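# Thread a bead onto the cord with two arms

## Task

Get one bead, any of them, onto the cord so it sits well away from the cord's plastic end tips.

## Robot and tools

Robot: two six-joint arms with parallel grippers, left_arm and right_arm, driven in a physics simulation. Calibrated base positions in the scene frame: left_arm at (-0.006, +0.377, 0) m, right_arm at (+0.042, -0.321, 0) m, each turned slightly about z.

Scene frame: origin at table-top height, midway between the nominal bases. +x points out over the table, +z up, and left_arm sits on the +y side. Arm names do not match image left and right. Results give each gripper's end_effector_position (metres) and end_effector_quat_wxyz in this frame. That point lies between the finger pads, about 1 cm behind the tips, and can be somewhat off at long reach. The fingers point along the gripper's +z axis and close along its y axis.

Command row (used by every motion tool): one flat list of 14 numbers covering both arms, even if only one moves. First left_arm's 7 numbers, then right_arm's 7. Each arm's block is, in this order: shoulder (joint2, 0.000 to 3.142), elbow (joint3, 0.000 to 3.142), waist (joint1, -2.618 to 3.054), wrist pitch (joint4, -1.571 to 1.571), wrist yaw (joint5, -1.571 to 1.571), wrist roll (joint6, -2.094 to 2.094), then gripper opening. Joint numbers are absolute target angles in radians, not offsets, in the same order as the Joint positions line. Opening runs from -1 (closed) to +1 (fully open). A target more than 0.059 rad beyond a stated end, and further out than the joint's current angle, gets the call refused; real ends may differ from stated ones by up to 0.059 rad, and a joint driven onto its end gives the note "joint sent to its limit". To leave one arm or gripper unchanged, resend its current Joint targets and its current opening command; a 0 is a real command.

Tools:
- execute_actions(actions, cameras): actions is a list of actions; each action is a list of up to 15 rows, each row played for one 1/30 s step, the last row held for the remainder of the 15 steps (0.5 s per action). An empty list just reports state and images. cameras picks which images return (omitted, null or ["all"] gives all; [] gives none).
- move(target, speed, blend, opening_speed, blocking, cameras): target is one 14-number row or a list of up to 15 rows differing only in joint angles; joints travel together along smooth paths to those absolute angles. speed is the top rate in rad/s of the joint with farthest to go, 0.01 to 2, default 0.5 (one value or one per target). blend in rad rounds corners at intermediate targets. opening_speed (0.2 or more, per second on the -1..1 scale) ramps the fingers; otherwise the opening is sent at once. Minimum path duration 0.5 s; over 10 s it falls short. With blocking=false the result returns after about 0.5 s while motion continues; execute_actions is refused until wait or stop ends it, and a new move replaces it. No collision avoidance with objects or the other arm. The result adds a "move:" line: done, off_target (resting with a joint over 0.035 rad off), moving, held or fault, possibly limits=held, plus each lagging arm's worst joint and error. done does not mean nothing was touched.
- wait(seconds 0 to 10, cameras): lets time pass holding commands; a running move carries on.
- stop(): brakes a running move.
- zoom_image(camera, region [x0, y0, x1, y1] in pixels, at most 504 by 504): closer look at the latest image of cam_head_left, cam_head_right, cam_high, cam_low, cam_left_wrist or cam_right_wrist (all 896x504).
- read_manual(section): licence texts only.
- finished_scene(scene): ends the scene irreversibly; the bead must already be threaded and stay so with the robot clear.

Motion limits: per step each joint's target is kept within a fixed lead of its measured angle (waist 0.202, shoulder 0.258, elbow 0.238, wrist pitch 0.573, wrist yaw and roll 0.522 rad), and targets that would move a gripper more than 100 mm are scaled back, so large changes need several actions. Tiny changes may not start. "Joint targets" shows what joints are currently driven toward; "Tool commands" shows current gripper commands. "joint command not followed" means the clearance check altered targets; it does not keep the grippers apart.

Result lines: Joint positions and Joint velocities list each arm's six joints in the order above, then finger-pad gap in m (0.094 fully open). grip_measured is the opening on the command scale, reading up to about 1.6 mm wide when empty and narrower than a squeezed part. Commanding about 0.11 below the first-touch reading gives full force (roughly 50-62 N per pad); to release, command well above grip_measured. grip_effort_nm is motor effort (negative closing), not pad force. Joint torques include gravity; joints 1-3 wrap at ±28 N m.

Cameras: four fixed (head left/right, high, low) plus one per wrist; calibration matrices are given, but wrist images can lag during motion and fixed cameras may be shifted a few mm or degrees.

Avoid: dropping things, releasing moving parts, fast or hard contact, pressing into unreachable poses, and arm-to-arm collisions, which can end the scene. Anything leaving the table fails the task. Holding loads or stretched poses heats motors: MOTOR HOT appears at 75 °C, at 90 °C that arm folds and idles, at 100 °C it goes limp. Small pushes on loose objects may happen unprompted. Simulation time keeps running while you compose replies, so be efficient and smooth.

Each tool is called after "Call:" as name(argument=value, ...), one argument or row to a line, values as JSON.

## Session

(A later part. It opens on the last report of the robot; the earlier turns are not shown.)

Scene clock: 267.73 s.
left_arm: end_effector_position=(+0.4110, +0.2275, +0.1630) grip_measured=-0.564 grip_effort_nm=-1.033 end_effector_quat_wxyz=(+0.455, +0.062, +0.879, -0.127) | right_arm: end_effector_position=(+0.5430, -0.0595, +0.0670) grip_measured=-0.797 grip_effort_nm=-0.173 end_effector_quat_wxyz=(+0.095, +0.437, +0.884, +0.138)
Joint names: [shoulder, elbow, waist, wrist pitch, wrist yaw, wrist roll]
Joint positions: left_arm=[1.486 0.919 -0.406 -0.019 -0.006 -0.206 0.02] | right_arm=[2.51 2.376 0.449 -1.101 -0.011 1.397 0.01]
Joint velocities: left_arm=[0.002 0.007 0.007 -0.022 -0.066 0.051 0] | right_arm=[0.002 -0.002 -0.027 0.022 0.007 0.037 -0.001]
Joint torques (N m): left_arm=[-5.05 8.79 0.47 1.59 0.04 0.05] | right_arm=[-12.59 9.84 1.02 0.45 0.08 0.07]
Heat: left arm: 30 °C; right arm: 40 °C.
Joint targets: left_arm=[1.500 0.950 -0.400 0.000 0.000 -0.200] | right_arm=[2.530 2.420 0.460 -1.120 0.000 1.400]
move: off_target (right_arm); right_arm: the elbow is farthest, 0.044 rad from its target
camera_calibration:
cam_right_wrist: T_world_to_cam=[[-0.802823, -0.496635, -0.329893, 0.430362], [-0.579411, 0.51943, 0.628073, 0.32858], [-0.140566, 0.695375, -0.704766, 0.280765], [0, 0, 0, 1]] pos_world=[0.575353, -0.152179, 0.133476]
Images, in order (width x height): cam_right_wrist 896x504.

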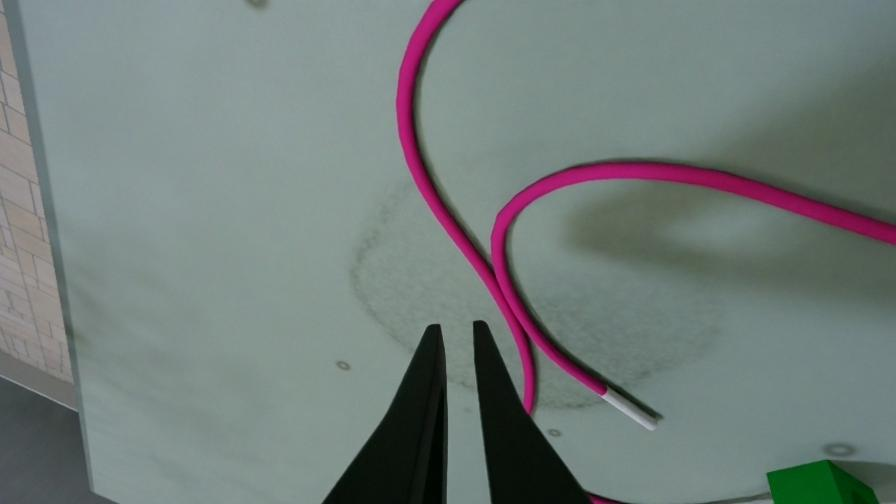

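Call:
move(
  target=[1.5,0.95,-0.4,0.0,0,-0.2,-0.68,2.558,2.274,0.43,-0.98,0,1.40,-0.8],
  speed=0.1,
  cameras=["cam_right_wrist"],
)

Call:
zoom_image(
  camera="cam_right_wrist",
  region=[360, 240, 560, 440],
)

Scene clock: 281.27 s.
left_arm: end_effector_position=(+0.4110, +0.2275, +0.1630) grip_measured=-0.564 grip_effort_nm=-1.033 end_effector_quat_wxyz=(+0.455, +0.062, +0.879, -0.127) | right_arm: end_effector_position=(+0.5509, -0.0619, +0.0358) grip_measured=-0.797 grip_effort_nm=-0.168 end_effector_quat_wxyz=(+0.097, +0.442, +0.881, +0.140)
Joint names: [shoulder, elbow, waist, wrist pitch, wrist yaw, wrist roll]
Joint positions: left_arm=[1.486 0.919 -0.406 -0.019 -0.006 -0.206 0.02] | right_arm=[2.532 2.293 0.439 -0.991 -0.012 1.398 0.01]
Joint velocities: left_arm=[-0.007 -0.007 -0.002 0.022 -0.022 -0.051 -0.001] | right_arm=[-0.017 -0.002 -0.007 0.022 -0.051 -0.037 0]
Joint torques (N m): left_arm=[-5.05 8.79 0.47 1.59 0.04 0.04] | right_arm=[-12.33 5.09 -0.66 0.74 0.1 0.02]
Heat: left arm: 31 °C; right arm: 37 °C.
Joint targets: left_arm=[1.500 0.950 -0.400 0.000 0.000 -0.200] | right_arm=[2.558 2.274 0.430 -0.980 0.000 1.400]
move: done
camera_calibration:
cam_right_wrist: T_world_to_cam=[[-0.807108, -0.486666, -0.334266, 0.428418], [-0.575847, 0.523941, 0.627604, 0.352315], [-0.130297, 0.69903, -0.703121, 0.256087], [0, 0, 0, 1]] pos_world=[0.582027, -0.155108, 0.102152]
Images, in order (width x height): cam_right_wrist 896x504.

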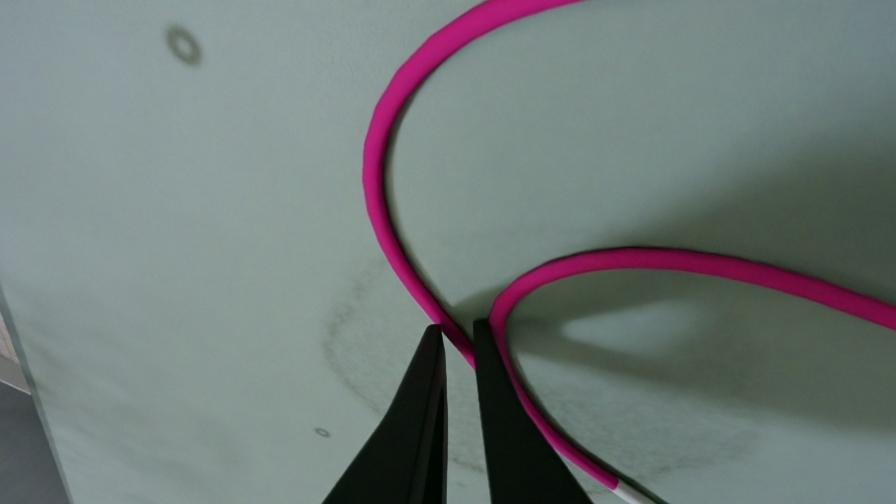

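Scaled by 2.520 from the camera's 896x504 image, which has a finer 1280x720 frame.

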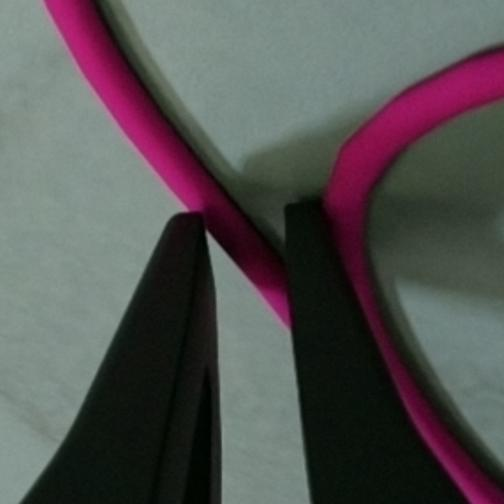

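Call:
move(
  target=[
    [1.5,0.95,-0.4,0.0,0,-0.2,-0.68,2.535,2.38,0.43,-1.05,0,1.40,-0.8],
    [1.5,0.95,-0.4,0.0,0,-0.2,-0.68,2.47,2.30,0.42,-1.01,0,1.40,-0.8],
  ],
  speed=0.12,
  cameras=["cam_right_wrist"],
)

Scene clock: 298.63 s.
left_arm: end_effector_position=(+0.4110, +0.2275, +0.1630) grip_measured=-0.564 grip_effort_nm=-1.023 end_effector_quat_wxyz=(+0.455, +0.062, +0.879, -0.127) | right_arm: end_effector_position=(+0.5521, -0.0683, +0.0421) grip_measured=-0.797 grip_effort_nm=-0.168 end_effector_quat_wxyz=(+0.095, +0.447, +0.879, +0.137)
Joint names: [shoulder, elbow, waist, wrist pitch, wrist yaw, wrist roll]
Joint positions: left_arm=[1.486 0.919 -0.406 -0.019 -0.006 -0.206 0.02] | right_arm=[2.531 2.317 0.428 -1.023 -0.012 1.398 0.01]
Joint velocities: left_arm=[-0.002 -0.007 -0.007 -0.066 0.022 0.007 -0.001] | right_arm=[-0.002 0.002 -0.022 -0.007 -0.037 0.022 0]
Joint torques (N m): left_arm=[-5.05 8.79 0.47 1.59 0.03 0.04] | right_arm=[-19.17 5.16 -0.7 0.77 0.07 0.03]
Heat: left arm: 31 °C; right arm: 36 °C.
Joint targets: left_arm=[1.500 0.950 -0.400 0.000 0.000 -0.200] | right_arm=[2.470 2.300 0.420 -1.010 0.000 1.400]
move: off_target (right_arm); right_arm: the shoulder is farthest, 0.061 rad from its target
camera_calibration:
cam_right_wrist: T_world_to_cam=[[-0.814371, -0.478651, -0.328165, 0.432651], [-0.566354, 0.53207, 0.6294, 0.347642], [-0.126656, 0.698423, -0.704389, 0.263216], [0, 0, 0, 1]] pos_world=[0.582565, -0.161718, 0.108582]
Images, in order (width x height): cam_right_wrist 896x504.

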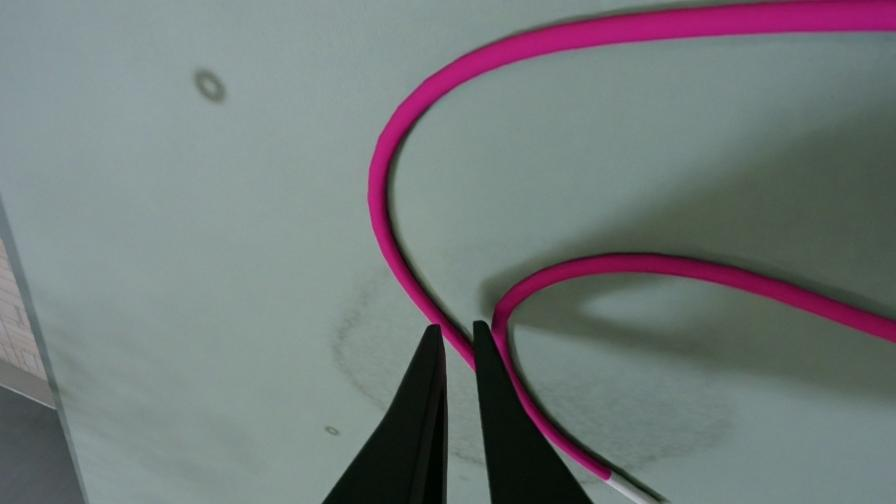

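Call:
move(
  target=[1.5,0.95,-0.4,0.0,0,-0.2,-0.68,2.395,2.165,0.424,-0.935,0,1.40,-0.8],
  speed=0.12,
  cameras=["cam_right_wrist"],
)

Scene clock: 308.70 s.
left_arm: end_effector_position=(+0.4110, +0.2275, +0.1630) grip_measured=-0.564 grip_effort_nm=-1.028 end_effector_quat_wxyz=(+0.455, +0.062, +0.879, -0.127) | right_arm: end_effector_position=(+0.5442, -0.0722, +0.0448) grip_measured=-0.797 grip_effort_nm=-0.164 end_effector_quat_wxyz=(+0.100, +0.446, +0.878, +0.142)
Joint names: [shoulder, elbow, waist, wrist pitch, wrist yaw, wrist roll]
Joint positions: left_arm=[1.486 0.919 -0.406 -0.019 -0.006 -0.206 0.02] | right_arm=[2.455 2.184 0.428 -0.952 -0.012 1.398 0.01]
Joint velocities: left_arm=[0.002 0.012 -0.012 0.11 0.007 -0.081 0] | right_arm=[0.012 -0.002 0.002 0.066 -0.037 -0.007 -0.002]
Joint torques (N m): left_arm=[-5.05 8.77 0.46 1.59 0.03 0.04] | right_arm=[-18.67 5.05 -0.27 0.82 0.11 0.04]
Heat: left arm: 31 °C; right arm: 44 °C.
Joint targets: left_arm=[1.500 0.950 -0.400 0.000 0.000 -0.200] | right_arm=[2.395 2.165 0.424 -0.935 0.000 1.400]
move: off_target (right_arm); right_arm: the shoulder is farthest, 0.060 rad from its target
camera_calibration:
cam_right_wrist: T_world_to_cam=[[-0.810127, -0.476574, -0.341426, 0.423658], [-0.57431, 0.528178, 0.625457, 0.347738], [-0.117743, 0.702783, -0.701593, 0.262165], [0, 0, 0, 1]] pos_world=[0.573794, -0.166008, 0.111086]
Images, in order (width x height): cam_right_wrist 896x504.

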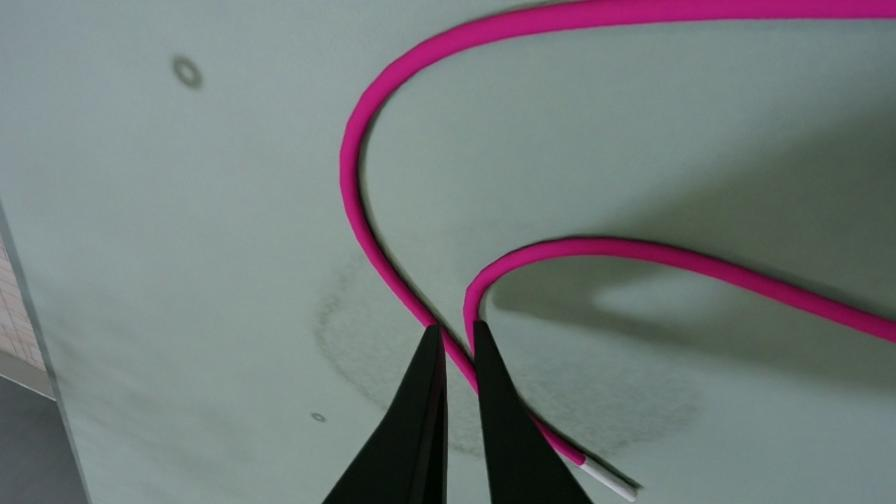

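Call:
move(
  target=[1.5,0.95,-0.4,0.0,0,-0.2,-0.68,2.465,2.105,0.424,-0.875,0,1.40,-0.82],
  speed=0.08,
  cameras=["cam_right_wrist"],
)

Call:
zoom_image(
  camera="cam_right_wrist",
  region=[360, 240, 560, 440],
)

Scene clock: 322.90 s.
left_arm: end_effector_position=(+0.4110, +0.2275, +0.1630) grip_measured=-0.564 grip_effort_nm=-1.028 end_effector_quat_wxyz=(+0.455, +0.062, +0.879, -0.127) | right_arm: end_effector_position=(+0.5451, -0.0717, +0.0323) grip_measured=-0.817 grip_effort_nm=-0.168 end_effector_quat_wxyz=(+0.102, +0.446, +0.877, +0.145)
Joint names: [shoulder, elbow, waist, wrist pitch, wrist yaw, wrist roll]
Joint positions: left_arm=[1.486 0.919 -0.406 -0.019 -0.006 -0.206 0.02] | right_arm=[2.455 2.132 0.428 -0.892 -0.012 1.398 0.009]
Joint velocities: left_arm=[-0.027 0.007 0.007 -0.022 -0.066 0.037 0] | right_arm=[0.007 0.002 -0.012 0.022 0.007 0.037 -0.001]
Joint torques (N m): left_arm=[-5.04 8.8 0.49 1.59 0.04 0.05] | right_arm=[-13.08 4.6 -0.27 0.85 0.08 0.03]
Heat: left arm: 31 °C; right arm: 42 °C.
Joint targets: left_arm=[1.500 0.950 -0.400 0.000 0.000 -0.200] | right_arm=[2.465 2.105 0.424 -0.875 0.000 1.400]
move: done
camera_calibration:
cam_right_wrist: T_world_to_cam=[[-0.807762, -0.475418, -0.348566, 0.419384], [-0.578589, 0.526085, 0.623273, 0.358107], [-0.11294, 0.705133, -0.700023, 0.25068], [0, 0, 0, 1]] pos_world=[0.574271, -0.165775, 0.0984658]
Images, in order (width x height): cam_right_wrist 896x504.

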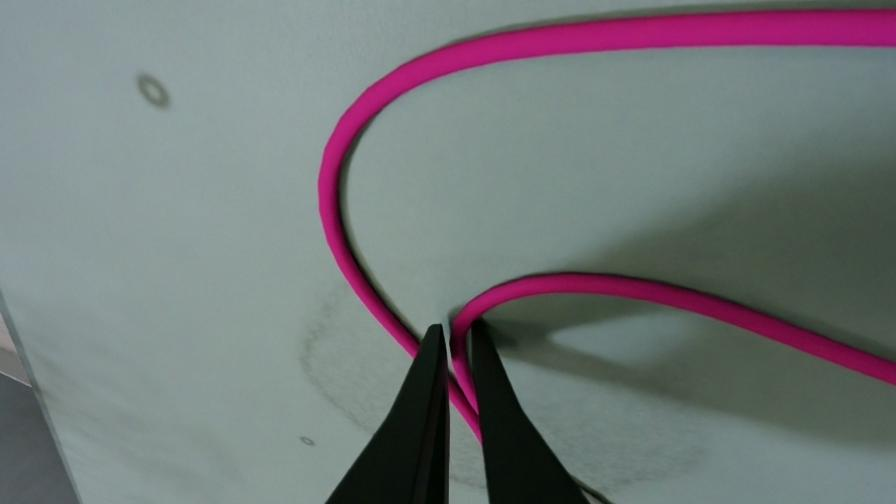

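Scaled by 2.520 from the camera's 896x504 image, which has a finer 1280x720 frame.

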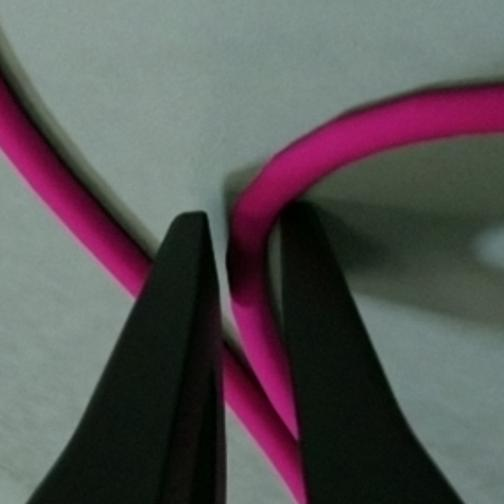

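Call:
move(
  target=[1.5,0.95,-0.4,0.0,0,-0.2,-0.68,2.468,2.085,0.424,-0.858,0,1.40,-0.82],
  speed=0.05,
  cameras=[],
)

Call:
move(
  target=[1.5,0.95,-0.4,0.0,0,-0.2,-0.68,2.468,2.085,0.424,-0.858,0,1.40,-1],
  opening_speed=0.3,
  cameras=["cam_right_wrist"],
)

Call:
zoom_image(
  camera="cam_right_wrist",
  region=[360, 240, 560, 440],
)

Scene clock: 333.07 s.
left_arm: end_effector_position=(+0.4110, +0.2275, +0.1630) grip_measured=-0.564 grip_effort_nm=-1.028 end_effector_quat_wxyz=(+0.455, +0.062, +0.879, -0.127) | right_arm: end_effector_position=(+0.5449, -0.0718, +0.0309) grip_measured=-0.817 grip_effort_nm=-0.168 end_effector_quat_wxyz=(+0.102, +0.446, +0.877, +0.145)
Joint names: [shoulder, elbow, waist, wrist pitch, wrist yaw, wrist roll]
Joint positions: left_arm=[1.486 0.919 -0.406 -0.019 -0.006 -0.206 0.02] | right_arm=[2.455 2.126 0.428 -0.886 -0.012 1.398 0.009]
Joint velocities: left_arm=[-0.012 0.002 0.027 -0.007 -0.022 -0.007 0] | right_arm=[-0.007 -0.012 0.007 -0.081 -0.007 0.007 -0.003]
Joint torques (N m): left_arm=[-5.05 8.77 0.47 1.59 0.04 0.05] | right_arm=[-12.79 3.47 -0.32 0.95 0.1 0.06]
Heat: left arm: 31 °C; right arm: 39 °C.
Joint targets: left_arm=[1.500 0.950 -0.400 0.000 0.000 -0.200] | right_arm=[2.468 2.085 0.424 -0.858 0.000 1.400]
move: off_target (right_arm); right_arm: the elbow is farthest, 0.041 rad from its target
No camera images: "cameras" was empty.

Scene clock: 333.93 s.
left_arm: end_effector_position=(+0.4110, +0.2275, +0.1630) grip_measured=-0.564 grip_effort_nm=-1.028 end_effector_quat_wxyz=(+0.455, +0.062, +0.879, -0.127) | right_arm: end_effector_position=(+0.5497, -0.0695, +0.0315) grip_measured=-0.965 grip_effort_nm=-0.999 end_effector_quat_wxyz=(+0.109, +0.445, +0.875, +0.154)
Joint names: [shoulder, elbow, waist, wrist pitch, wrist yaw, wrist roll]
Joint positions: left_arm=[1.486 0.919 -0.406 -0.019 -0.006 -0.206 0.02] | right_arm=[2.455 2.12 0.428 -0.857 -0.012 1.398 0.002]
Joint velocities: left_arm=[-0.007 0.007 -0.012 -0.007 0.007 -0.037 -0.001] | right_arm=[-0.022 -0.012 0.007 0.007 0.051 -0.007 -0.002]
Joint torques (N m): left_arm=[-5.04 8.79 0.47 1.59 0.04 0.04] | right_arm=[-12.88 3.92 -0.29 0.73 0.08 0.03]
Heat: left arm: 31 °C; right arm: 39 °C.
Joint targets: left_arm=[1.500 0.950 -0.400 0.000 0.000 -0.200] | right_arm=[2.468 2.085 0.424 -0.858 0.000 1.400]
move: done
camera_calibration:
cam_right_wrist: T_world_to_cam=[[-0.800249, -0.471743, -0.370216, 0.420722], [-0.591546, 0.519747, 0.61639, 0.366989], [-0.0983593, 0.712266, -0.694984, 0.24137], [0, 0, 0, 1]] pos_world=[0.577514, -0.164188, 0.0972971]
Images, in order (width x height): cam_right_wrist 896x504.

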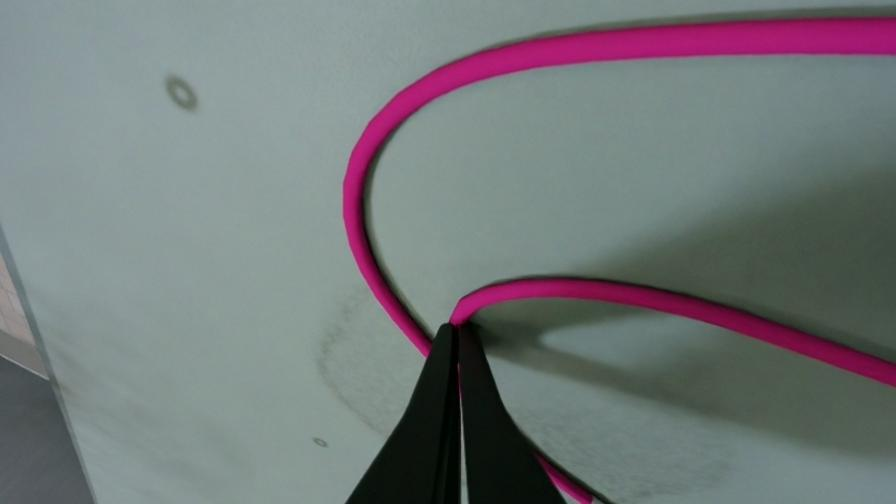

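Scaled by 2.520 from the camera's 896x504 image, which has a finer 1280x720 frame.

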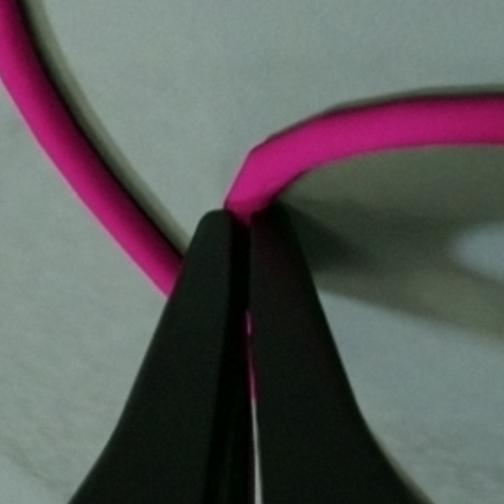

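Call:
move(
  target=[
    [1.5,0.95,-0.4,0.0,0,-0.2,-0.68,2.30,2.2,0.424,-0.95,0,1.40,-1],
    [1.5,0.95,-0.4,0.0,0,-0.2,-0.68,1.80,1.45,0.42,0.15,-0.6,0.409,-1],
  ],
  speed=[0.15,0.35],
  cameras=["cam_right_wrist","cam_low","cam_high","cam_left_wrist"],
)

Call:
zoom_image(
  camera="cam_low",
  region=[280, 170, 530, 330],
)

Scene clock: 353.50 s.
left_arm: end_effector_position=(+0.4110, +0.2275, +0.1630) grip_measured=-0.564 grip_effort_nm=-1.023 end_effector_quat_wxyz=(+0.455, +0.062, +0.879, -0.127) | right_arm: end_effector_position=(+0.4945, +0.0114, +0.2834) grip_measured=-0.973 grip_effort_nm=-1.053 end_effector_quat_wxyz=(+0.432, -0.190, +0.754, +0.456)
Joint names: [shoulder, elbow, waist, wrist pitch, wrist yaw, wrist roll]
Joint positions: left_arm=[1.486 0.919 -0.406 -0.019 -0.006 -0.206 0.02] | right_arm=[1.846 1.47 0.428 0.12 -0.589 0.421 0.001]
Joint velocities: left_arm=[0.012 -0.012 -0.022 0.022 0.066 -0.007 0] | right_arm=[0.002 -0.002 -0.007 -0.066 0.007 -0.037 -0.001]
Joint torques (N m): left_arm=[-5.05 8.77 0.47 1.59 0.04 0.05] | right_arm=[-13.63 5.78 -0.64 1.93 -0.21 -0.03]
Heat: left arm: 31 °C; right arm: 42 °C.
Joint targets: left_arm=[1.500 0.950 -0.400 0.000 0.000 -0.200] | right_arm=[1.800 1.450 0.420 0.150 -0.600 0.409]
move: off_target (right_arm); right_arm: the shoulder is farthest, 0.046 rad from its target
camera_calibration:
cam_left_wrist: T_world_to_cam=[[-0.298716, -0.952353, 0.0615858, 0.333854], [-0.931107, 0.276682, -0.237671, 0.384379], [0.209307, -0.128339, -0.969392, 0.214271], [0, 0, 0, 1]] pos_world=[0.412777, 0.239096, 0.278507]
cam_right_wrist: T_world_to_cam=[[0.622128, -0.498348, -0.603826, -0.128904], [-0.780107, -0.459845, -0.424235, 0.536362], [-0.0662499, 0.734977, -0.674847, 0.331545], [0, 0, 0, 1]] pos_world=[0.52058, -0.0612735, 0.373451]
Images, in order (width x height): cam_high 896x504, cam_low 896x504, cam_left_wrist 896x504, cam_right_wrist 896x504.

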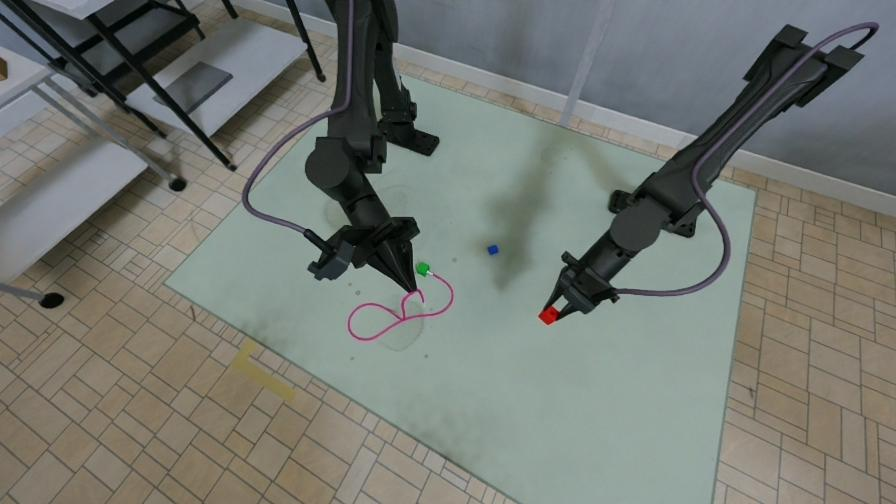

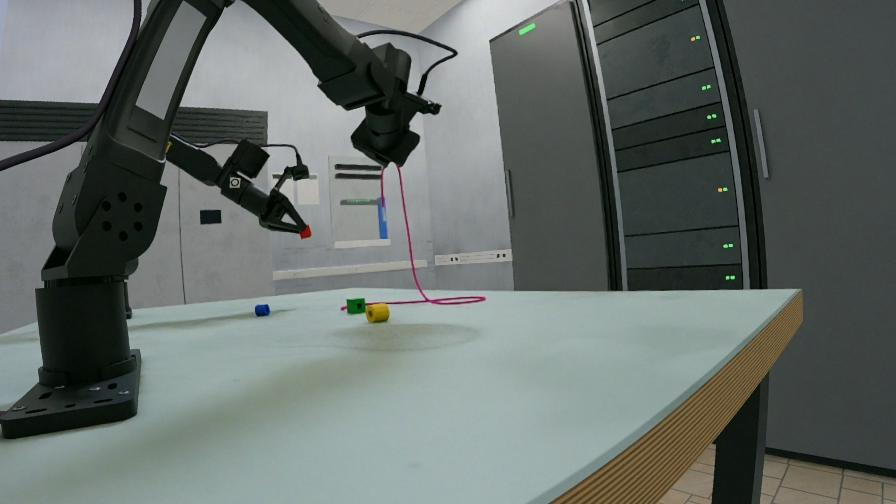

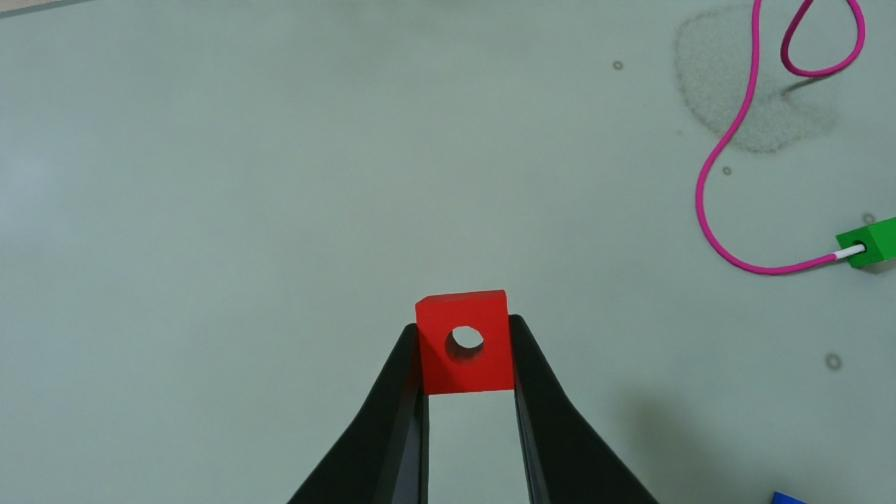

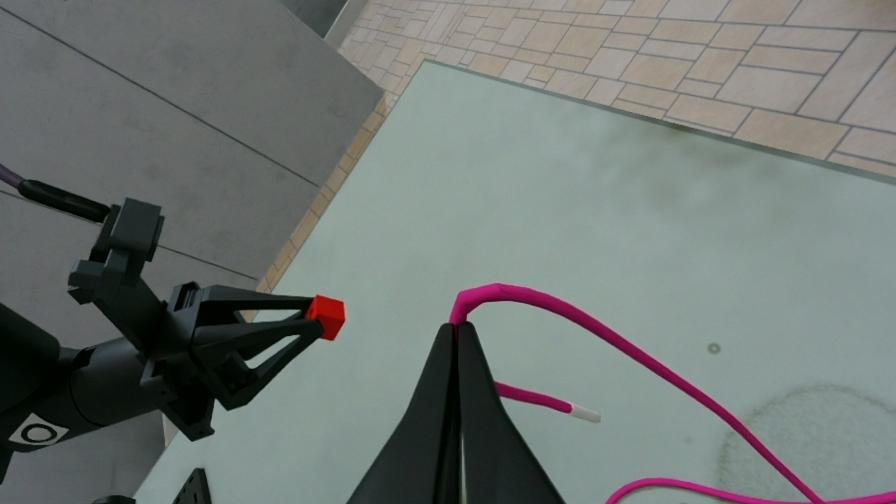

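Scaled by 2.016 from the camera's 896x504 image, which has a finer 1280x720 frame.

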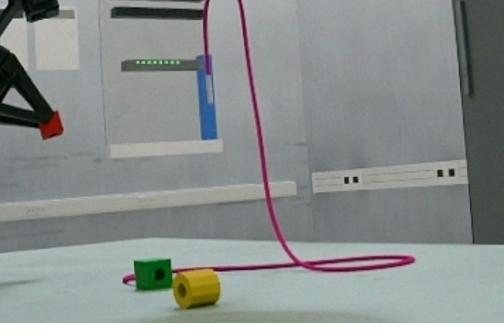

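Call:
execute_actions(
  actions=[],
)

Scene clock: 394.73 s.
left_arm: end_effector_position=(+0.4110, +0.2275, +0.1630) grip_measured=-0.564 grip_effort_nm=-1.023 end_effector_quat_wxyz=(+0.455, +0.062, +0.879, -0.127) | right_arm: end_effector_position=(+0.4943, +0.0115, +0.2836) grip_measured=-0.973 grip_effort_nm=-1.057 end_effector_quat_wxyz=(+0.433, -0.191, +0.754, +0.456)
Joint names: [shoulder, elbow, waist, wrist pitch, wrist yaw, wrist roll]
Joint positions: left_arm=[1.486 0.919 -0.406 -0.019 -0.006 -0.206 0.02] | right_arm=[1.846 1.47 0.428 0.121 -0.59 0.42 0.001]
Joint velocities: left_arm=[0.002 0.002 -0.007 0.007 -0.066 -0.037 0.002] | right_arm=[0.022 -0.007 0.002 0.051 -0.007 -0.007 -0.001]
Joint torques (N m): left_arm=[-5.05 8.77 0.47 1.59 0.03 0.05] | right_arm=[-13.7 5.72 -0.72 1.95 -0.2 -0.08]
Heat: left arm: 31 °C; right arm: 39 °C.
Joint targets: left_arm=[1.500 0.950 -0.400 0.000 0.000 -0.200] | right_arm=[1.800 1.450 0.420 0.150 -0.600 0.409]
Tool commands: left_gripper/opening=-0.68 right_gripper/opening=-1.0
camera_calibration:
cam_left_wrist: T_world_to_cam=[[-0.298716, -0.952353, 0.0615858, 0.333854], [-0.931107, 0.276682, -0.237671, 0.384379], [0.209307, -0.128339, -0.969392, 0.214271], [0, 0, 0, 1]] pos_world=[0.412777, 0.239096, 0.278507]
cam_right_wrist: T_world_to_cam=[[0.623725, -0.49748, -0.602894, -0.129708], [-0.778835, -0.460875, -0.425453, 0.536122], [-0.0662047, 0.73492, -0.674914, 0.331571], [0, 0, 0, 1]] pos_world=[0.520404, -0.0611199, 0.373677]

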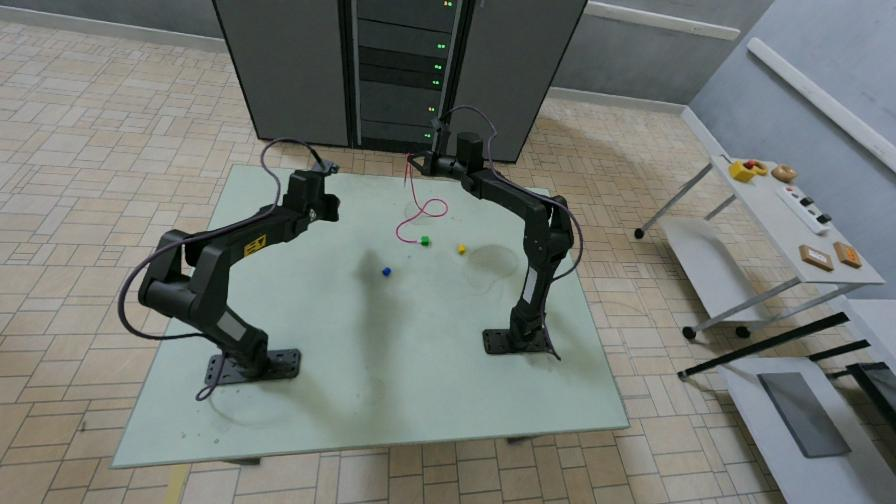

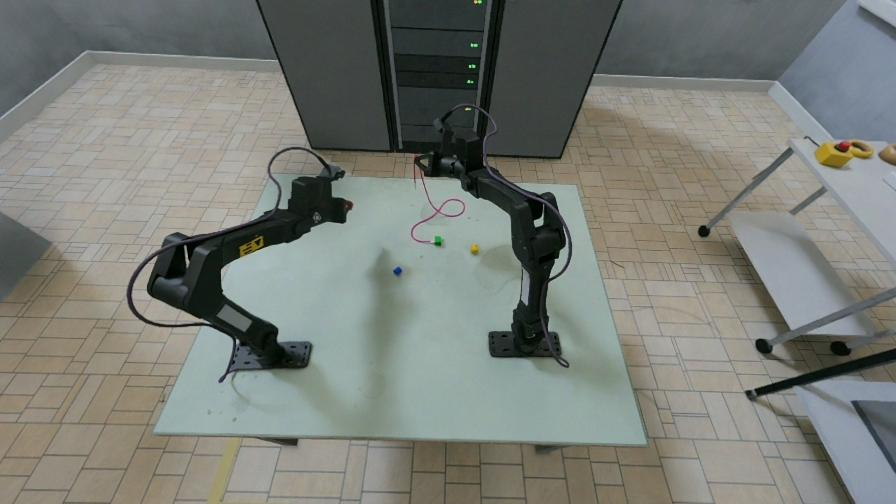

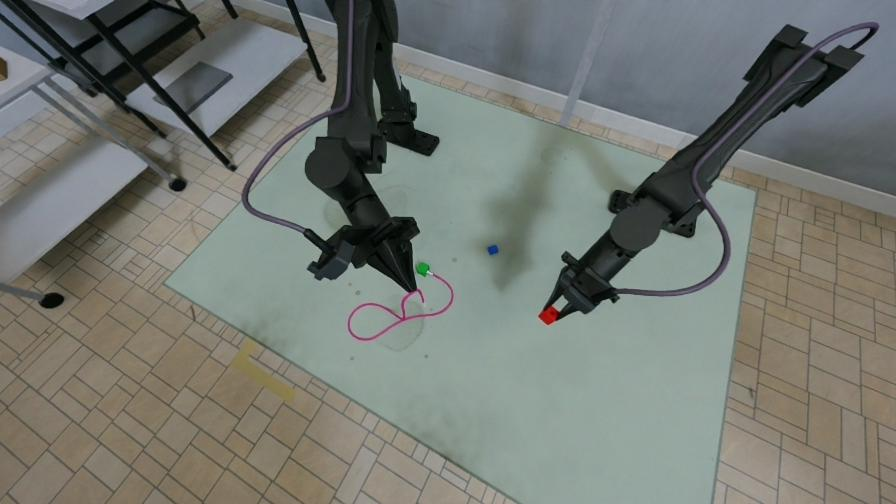

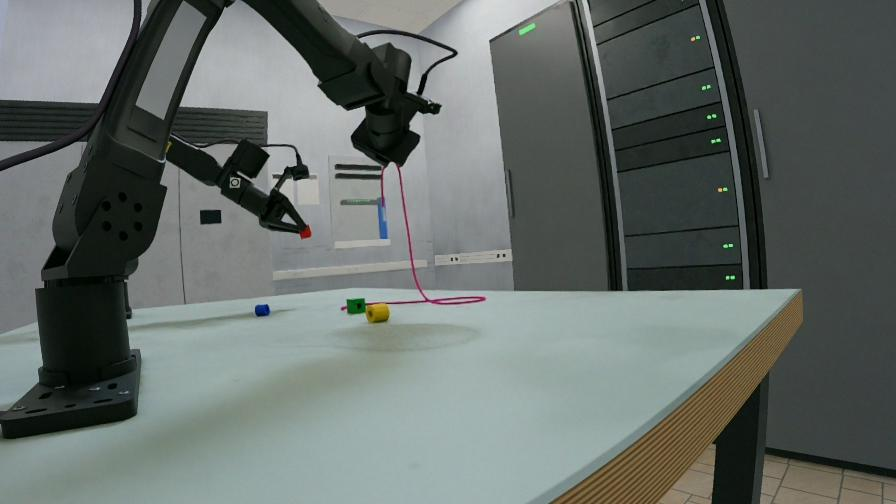

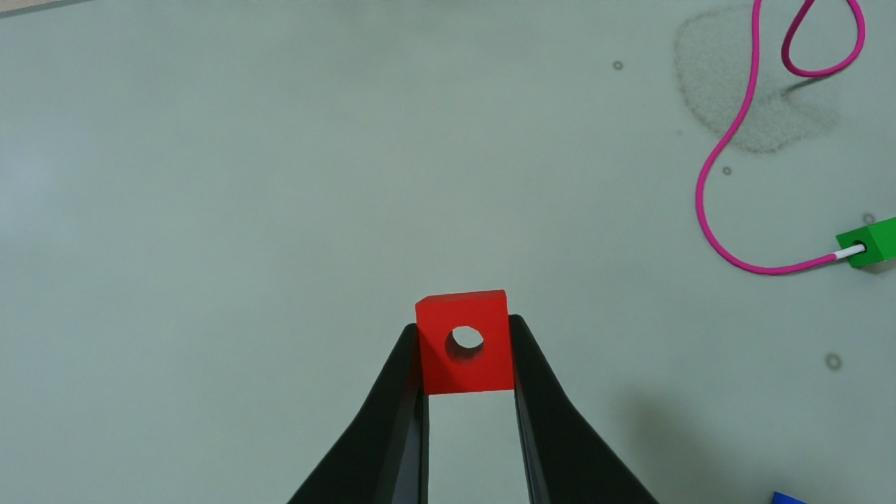

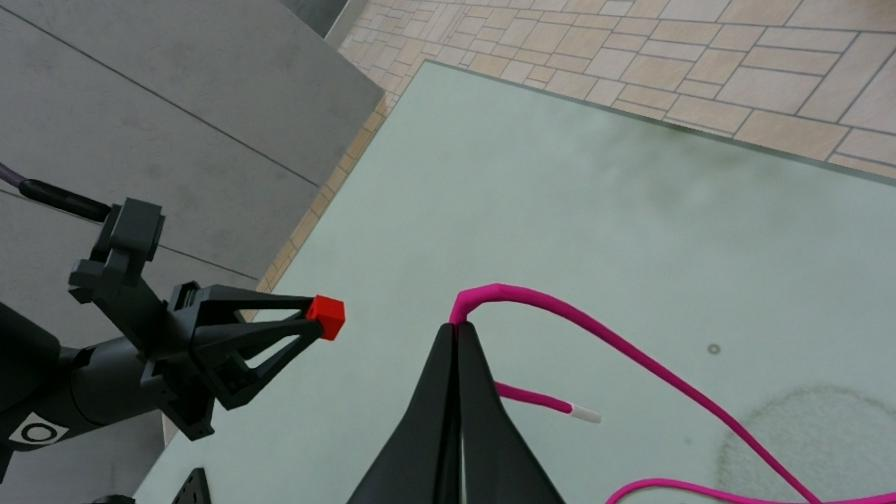

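Call:
move(
  target=[
    [1.985,1.475,-0.62,-0.23,0,-0.6,-0.68,1.80,1.45,0.42,0.15,-0.6,0.409,-1],
    [2.21,1.845,-0.63,-0.38,0,-0.6,-0.68,1.80,1.45,0.42,0.15,-0.6,0.409,-1],
  ],
  speed=0.6,
  blend=0.1,
)

Call:
zoom_image(
  camera="cam_right_wrist",
  region=[400, 270, 720, 500],
)

Scene clock: 417.10 s.
left_arm: end_effector_position=(+0.5042, +0.0564, +0.1293) grip_measured=-0.564 grip_effort_nm=-1.028 end_effector_quat_wxyz=(+0.332, -0.016, +0.918, -0.217) | right_arm: end_effector_position=(+0.4943, +0.0115, +0.2836) grip_measured=-0.973 grip_effort_nm=-1.053 end_effector_quat_wxyz=(+0.433, -0.191, +0.754, +0.456)
Joint names: [shoulder, elbow, waist, wrist pitch, wrist yaw, wrist roll]
Joint positions: left_arm=[2.187 1.811 -0.62 -0.38 -0.002 -0.597 0.02] | right_arm=[1.846 1.47 0.428 0.121 -0.59 0.42 0.001]
Joint velocities: left_arm=[0.037 -0.002 0.012 -0.022 0.022 0.007 0] | right_arm=[0.002 -0.007 0.007 -0.051 0.051 0.022 0]
Joint torques (N m): left_arm=[-10.84 9.09 -0.83 1.31 0 -0.05] | right_arm=[-13.71 5.7 -0.69 1.92 -0.2 -0.09]
Heat: left arm: 31 °C; right arm: 40 °C.
Joint targets: left_arm=[2.210 1.845 -0.630 -0.380 0.000 -0.600] | right_arm=[1.800 1.450 0.420 0.150 -0.600 0.409]
move: off_target (right_arm); right_arm: the shoulder is farthest, 0.046 rad from its target
camera_calibration:
cam_left_wrist: T_world_to_cam=[[-0.215433, -0.919609, 0.328495, 0.122453], [-0.974704, 0.222997, -0.0149586, 0.506703], [-0.0594972, -0.323408, -0.944387, 0.283515], [0, 0, 0, 1]] pos_world=[0.537134, 0.0913061, 0.235102]
cam_right_wrist: T_world_to_cam=[[0.623725, -0.49748, -0.602894, -0.129708], [-0.778835, -0.460875, -0.425453, 0.536122], [-0.0662047, 0.73492, -0.674914, 0.331571], [0, 0, 0, 1]] pos_world=[0.520404, -0.0611199, 0.373677]

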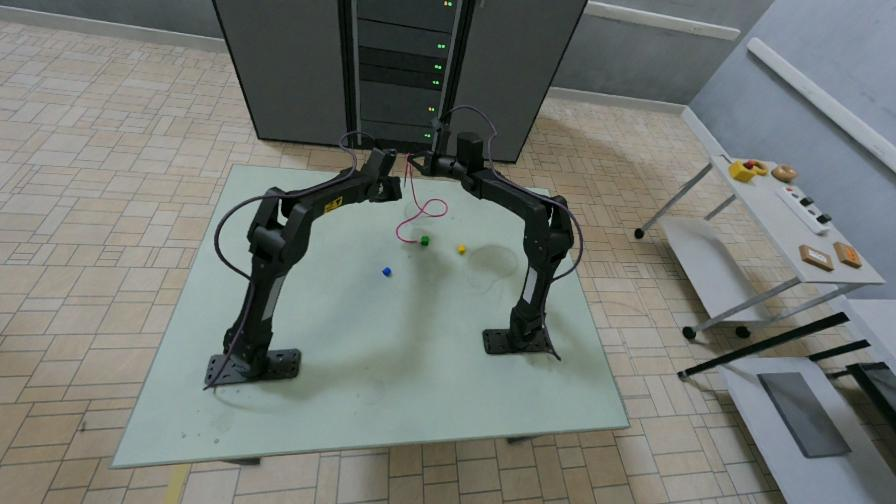

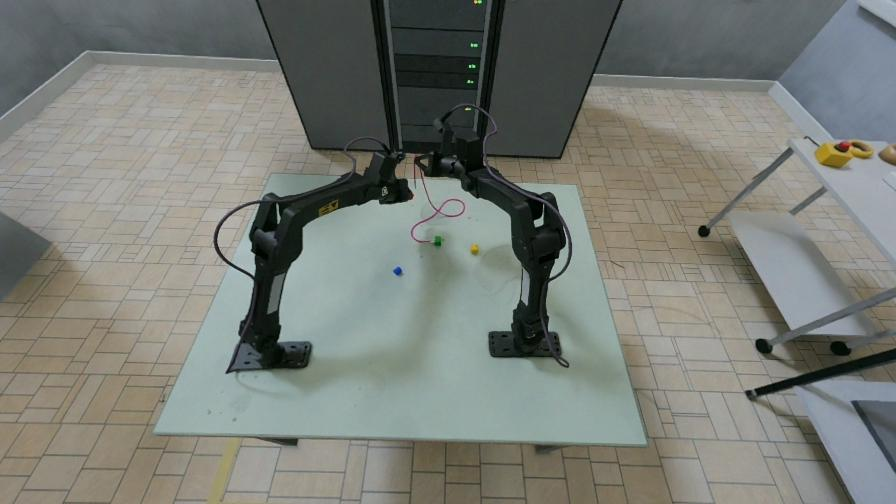

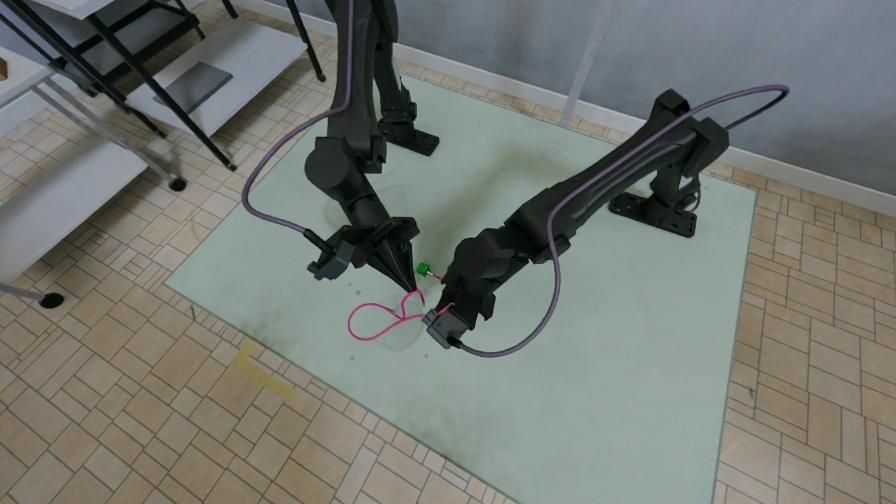

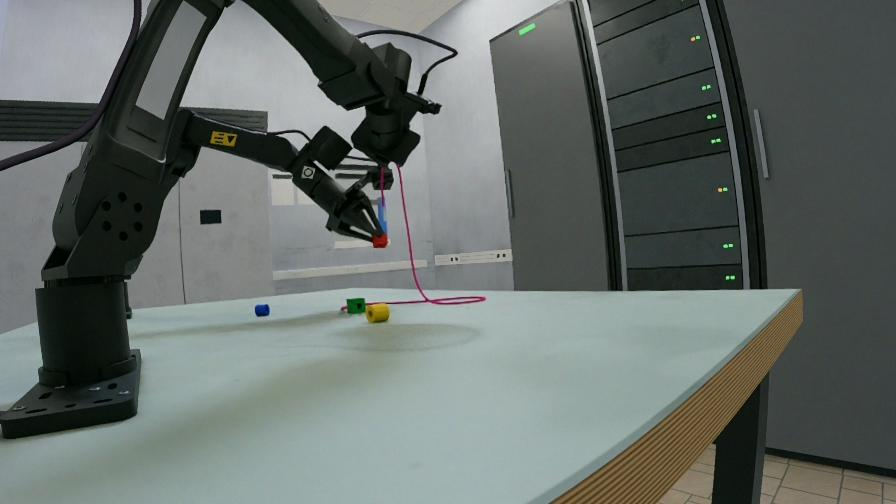

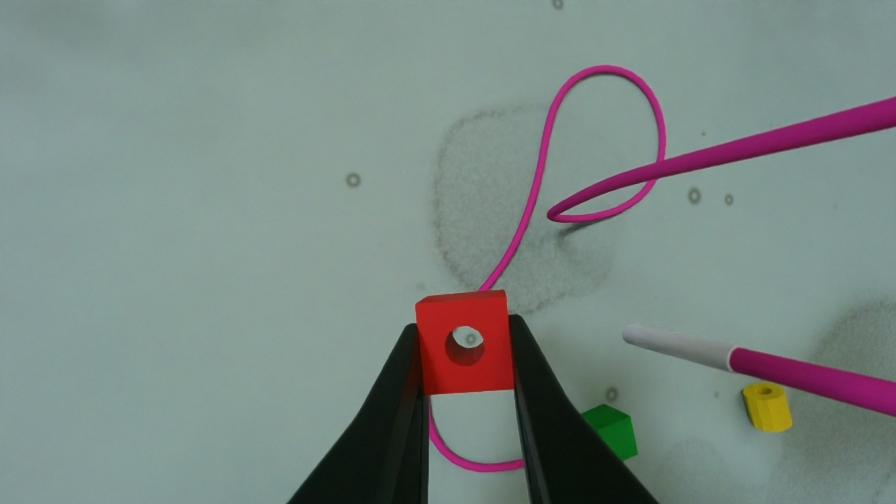

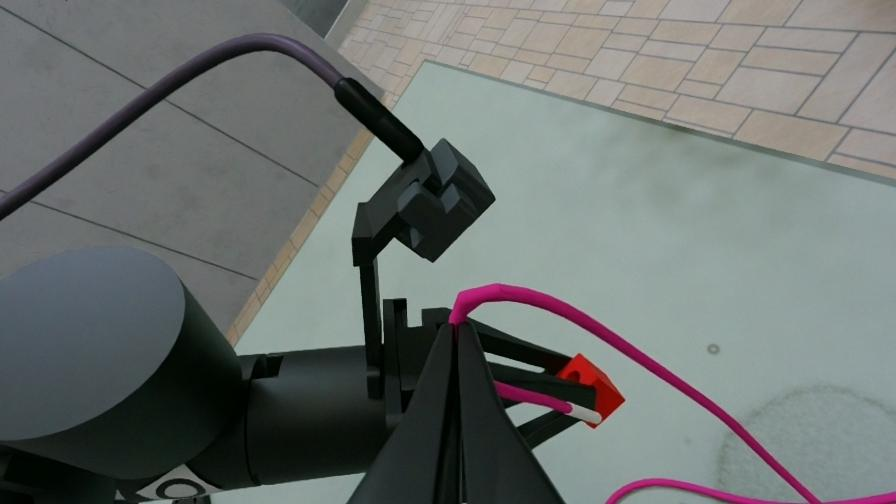

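Scaled by 1.575 from the camera's 896x504 image, which has a finer 1280x720 frame.

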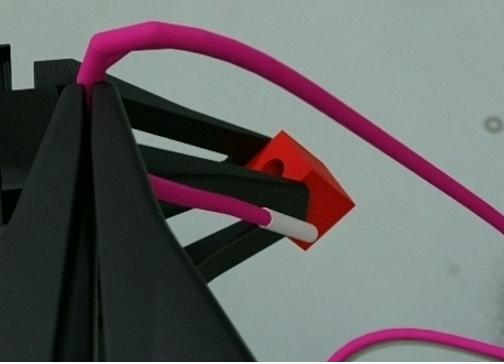

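Call:
move(
  target=[2.21,1.845,-0.63,-0.38,0,-0.6,-0.68,1.945,1.67,0.48,0.04,-0.6,0.409,-1],
  speed=0.15,
  cameras=["cam_left_wrist","cam_right_wrist"],
)

Call:
zoom_image(
  camera="cam_right_wrist",
  region=[400, 270, 720, 500],
)

Scene clock: 441.90 s.
left_arm: end_effector_position=(+0.5040, +0.0565, +0.1291) grip_measured=-0.564 grip_effort_nm=-1.023 end_effector_quat_wxyz=(+0.331, -0.016, +0.918, -0.216) | right_arm: end_effector_position=(+0.4985, +0.0421, +0.2930) grip_measured=-0.973 grip_effort_nm=-1.057 end_effector_quat_wxyz=(+0.420, -0.207, +0.751, +0.465)
Joint names: [shoulder, elbow, waist, wrist pitch, wrist yaw, wrist roll]
Joint positions: left_arm=[2.187 1.811 -0.62 -0.381 -0.002 -0.598 0.02] | right_arm=[1.929 1.623 0.472 0.046 -0.59 0.42 0.001]
Joint velocities: left_arm=[0.012 -0.012 0.007 0.037 -0.081 -0.051 0] | right_arm=[-0.012 -0.012 0.012 -0.007 0.037 -0.022 0.002]
Joint torques (N m): left_arm=[-10.82 9.06 -0.81 1.31 0 -0.04] | right_arm=[-9.54 11.02 0.73 1.59 -0.21 -0.1]
Heat: left arm: 30 °C; right arm: 40 °C.
Joint targets: left_arm=[2.210 1.845 -0.630 -0.380 0.000 -0.600] | right_arm=[1.945 1.670 0.480 0.040 -0.600 0.409]
move: off_target (right_arm); right_arm: the elbow is farthest, 0.047 rad from its target
camera_calibration:
cam_left_wrist: T_world_to_cam=[[-0.214826, -0.919789, 0.328388, 0.122299], [-0.974779, 0.222747, -0.0137877, 0.506416], [-0.0604657, -0.323068, -0.944442, 0.283819], [0, 0, 0, 1]] pos_world=[0.537078, 0.0913794, 0.234872]
cam_right_wrist: T_world_to_cam=[[0.642412, -0.470522, -0.60491, -0.121263], [-0.759457, -0.496569, -0.420291, 0.547744], [-0.102624, 0.729403, -0.676343, 0.334567], [0, 0, 0, 1]] pos_world=[0.528223, -0.0290976, 0.383141]
Images, in order (width x height): cam_left_wrist 896x504, cam_right_wrist 896x504.

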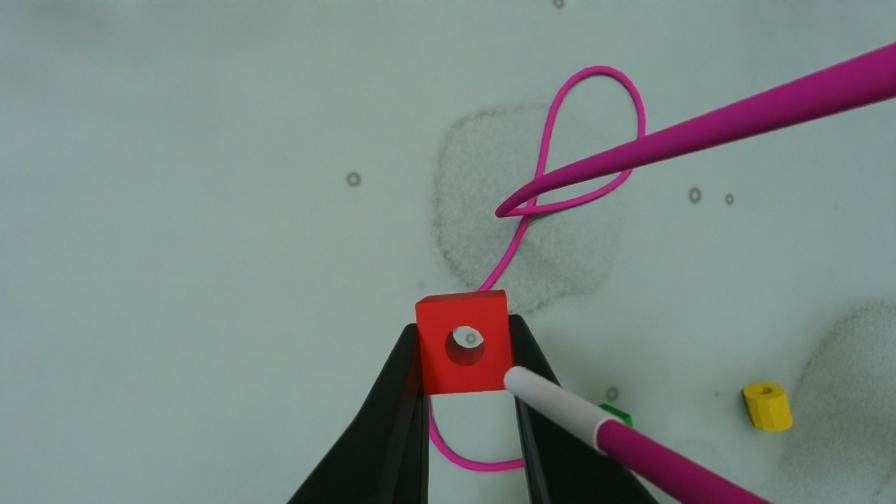

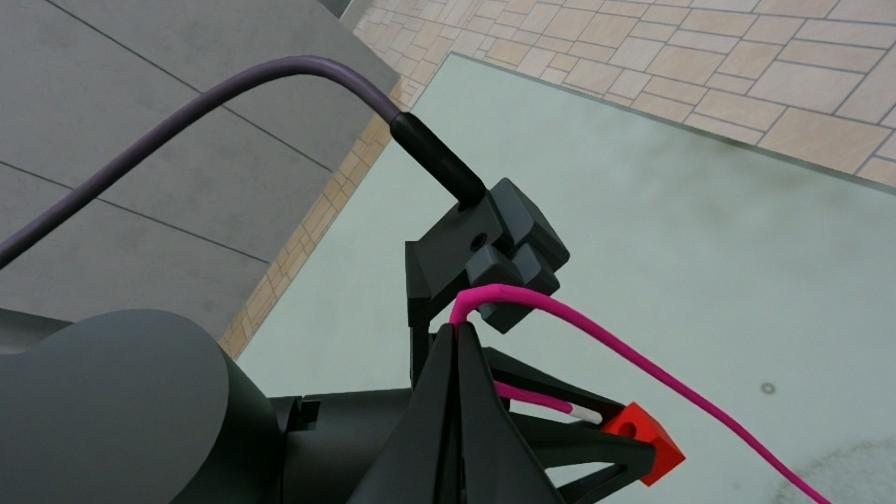

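Scaled by 1.575 from the camera's 896x504 image, which has a finer 1280x720 frame.

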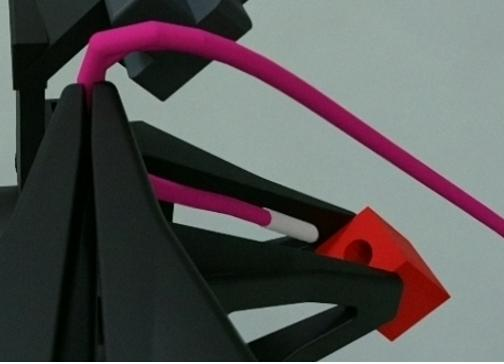

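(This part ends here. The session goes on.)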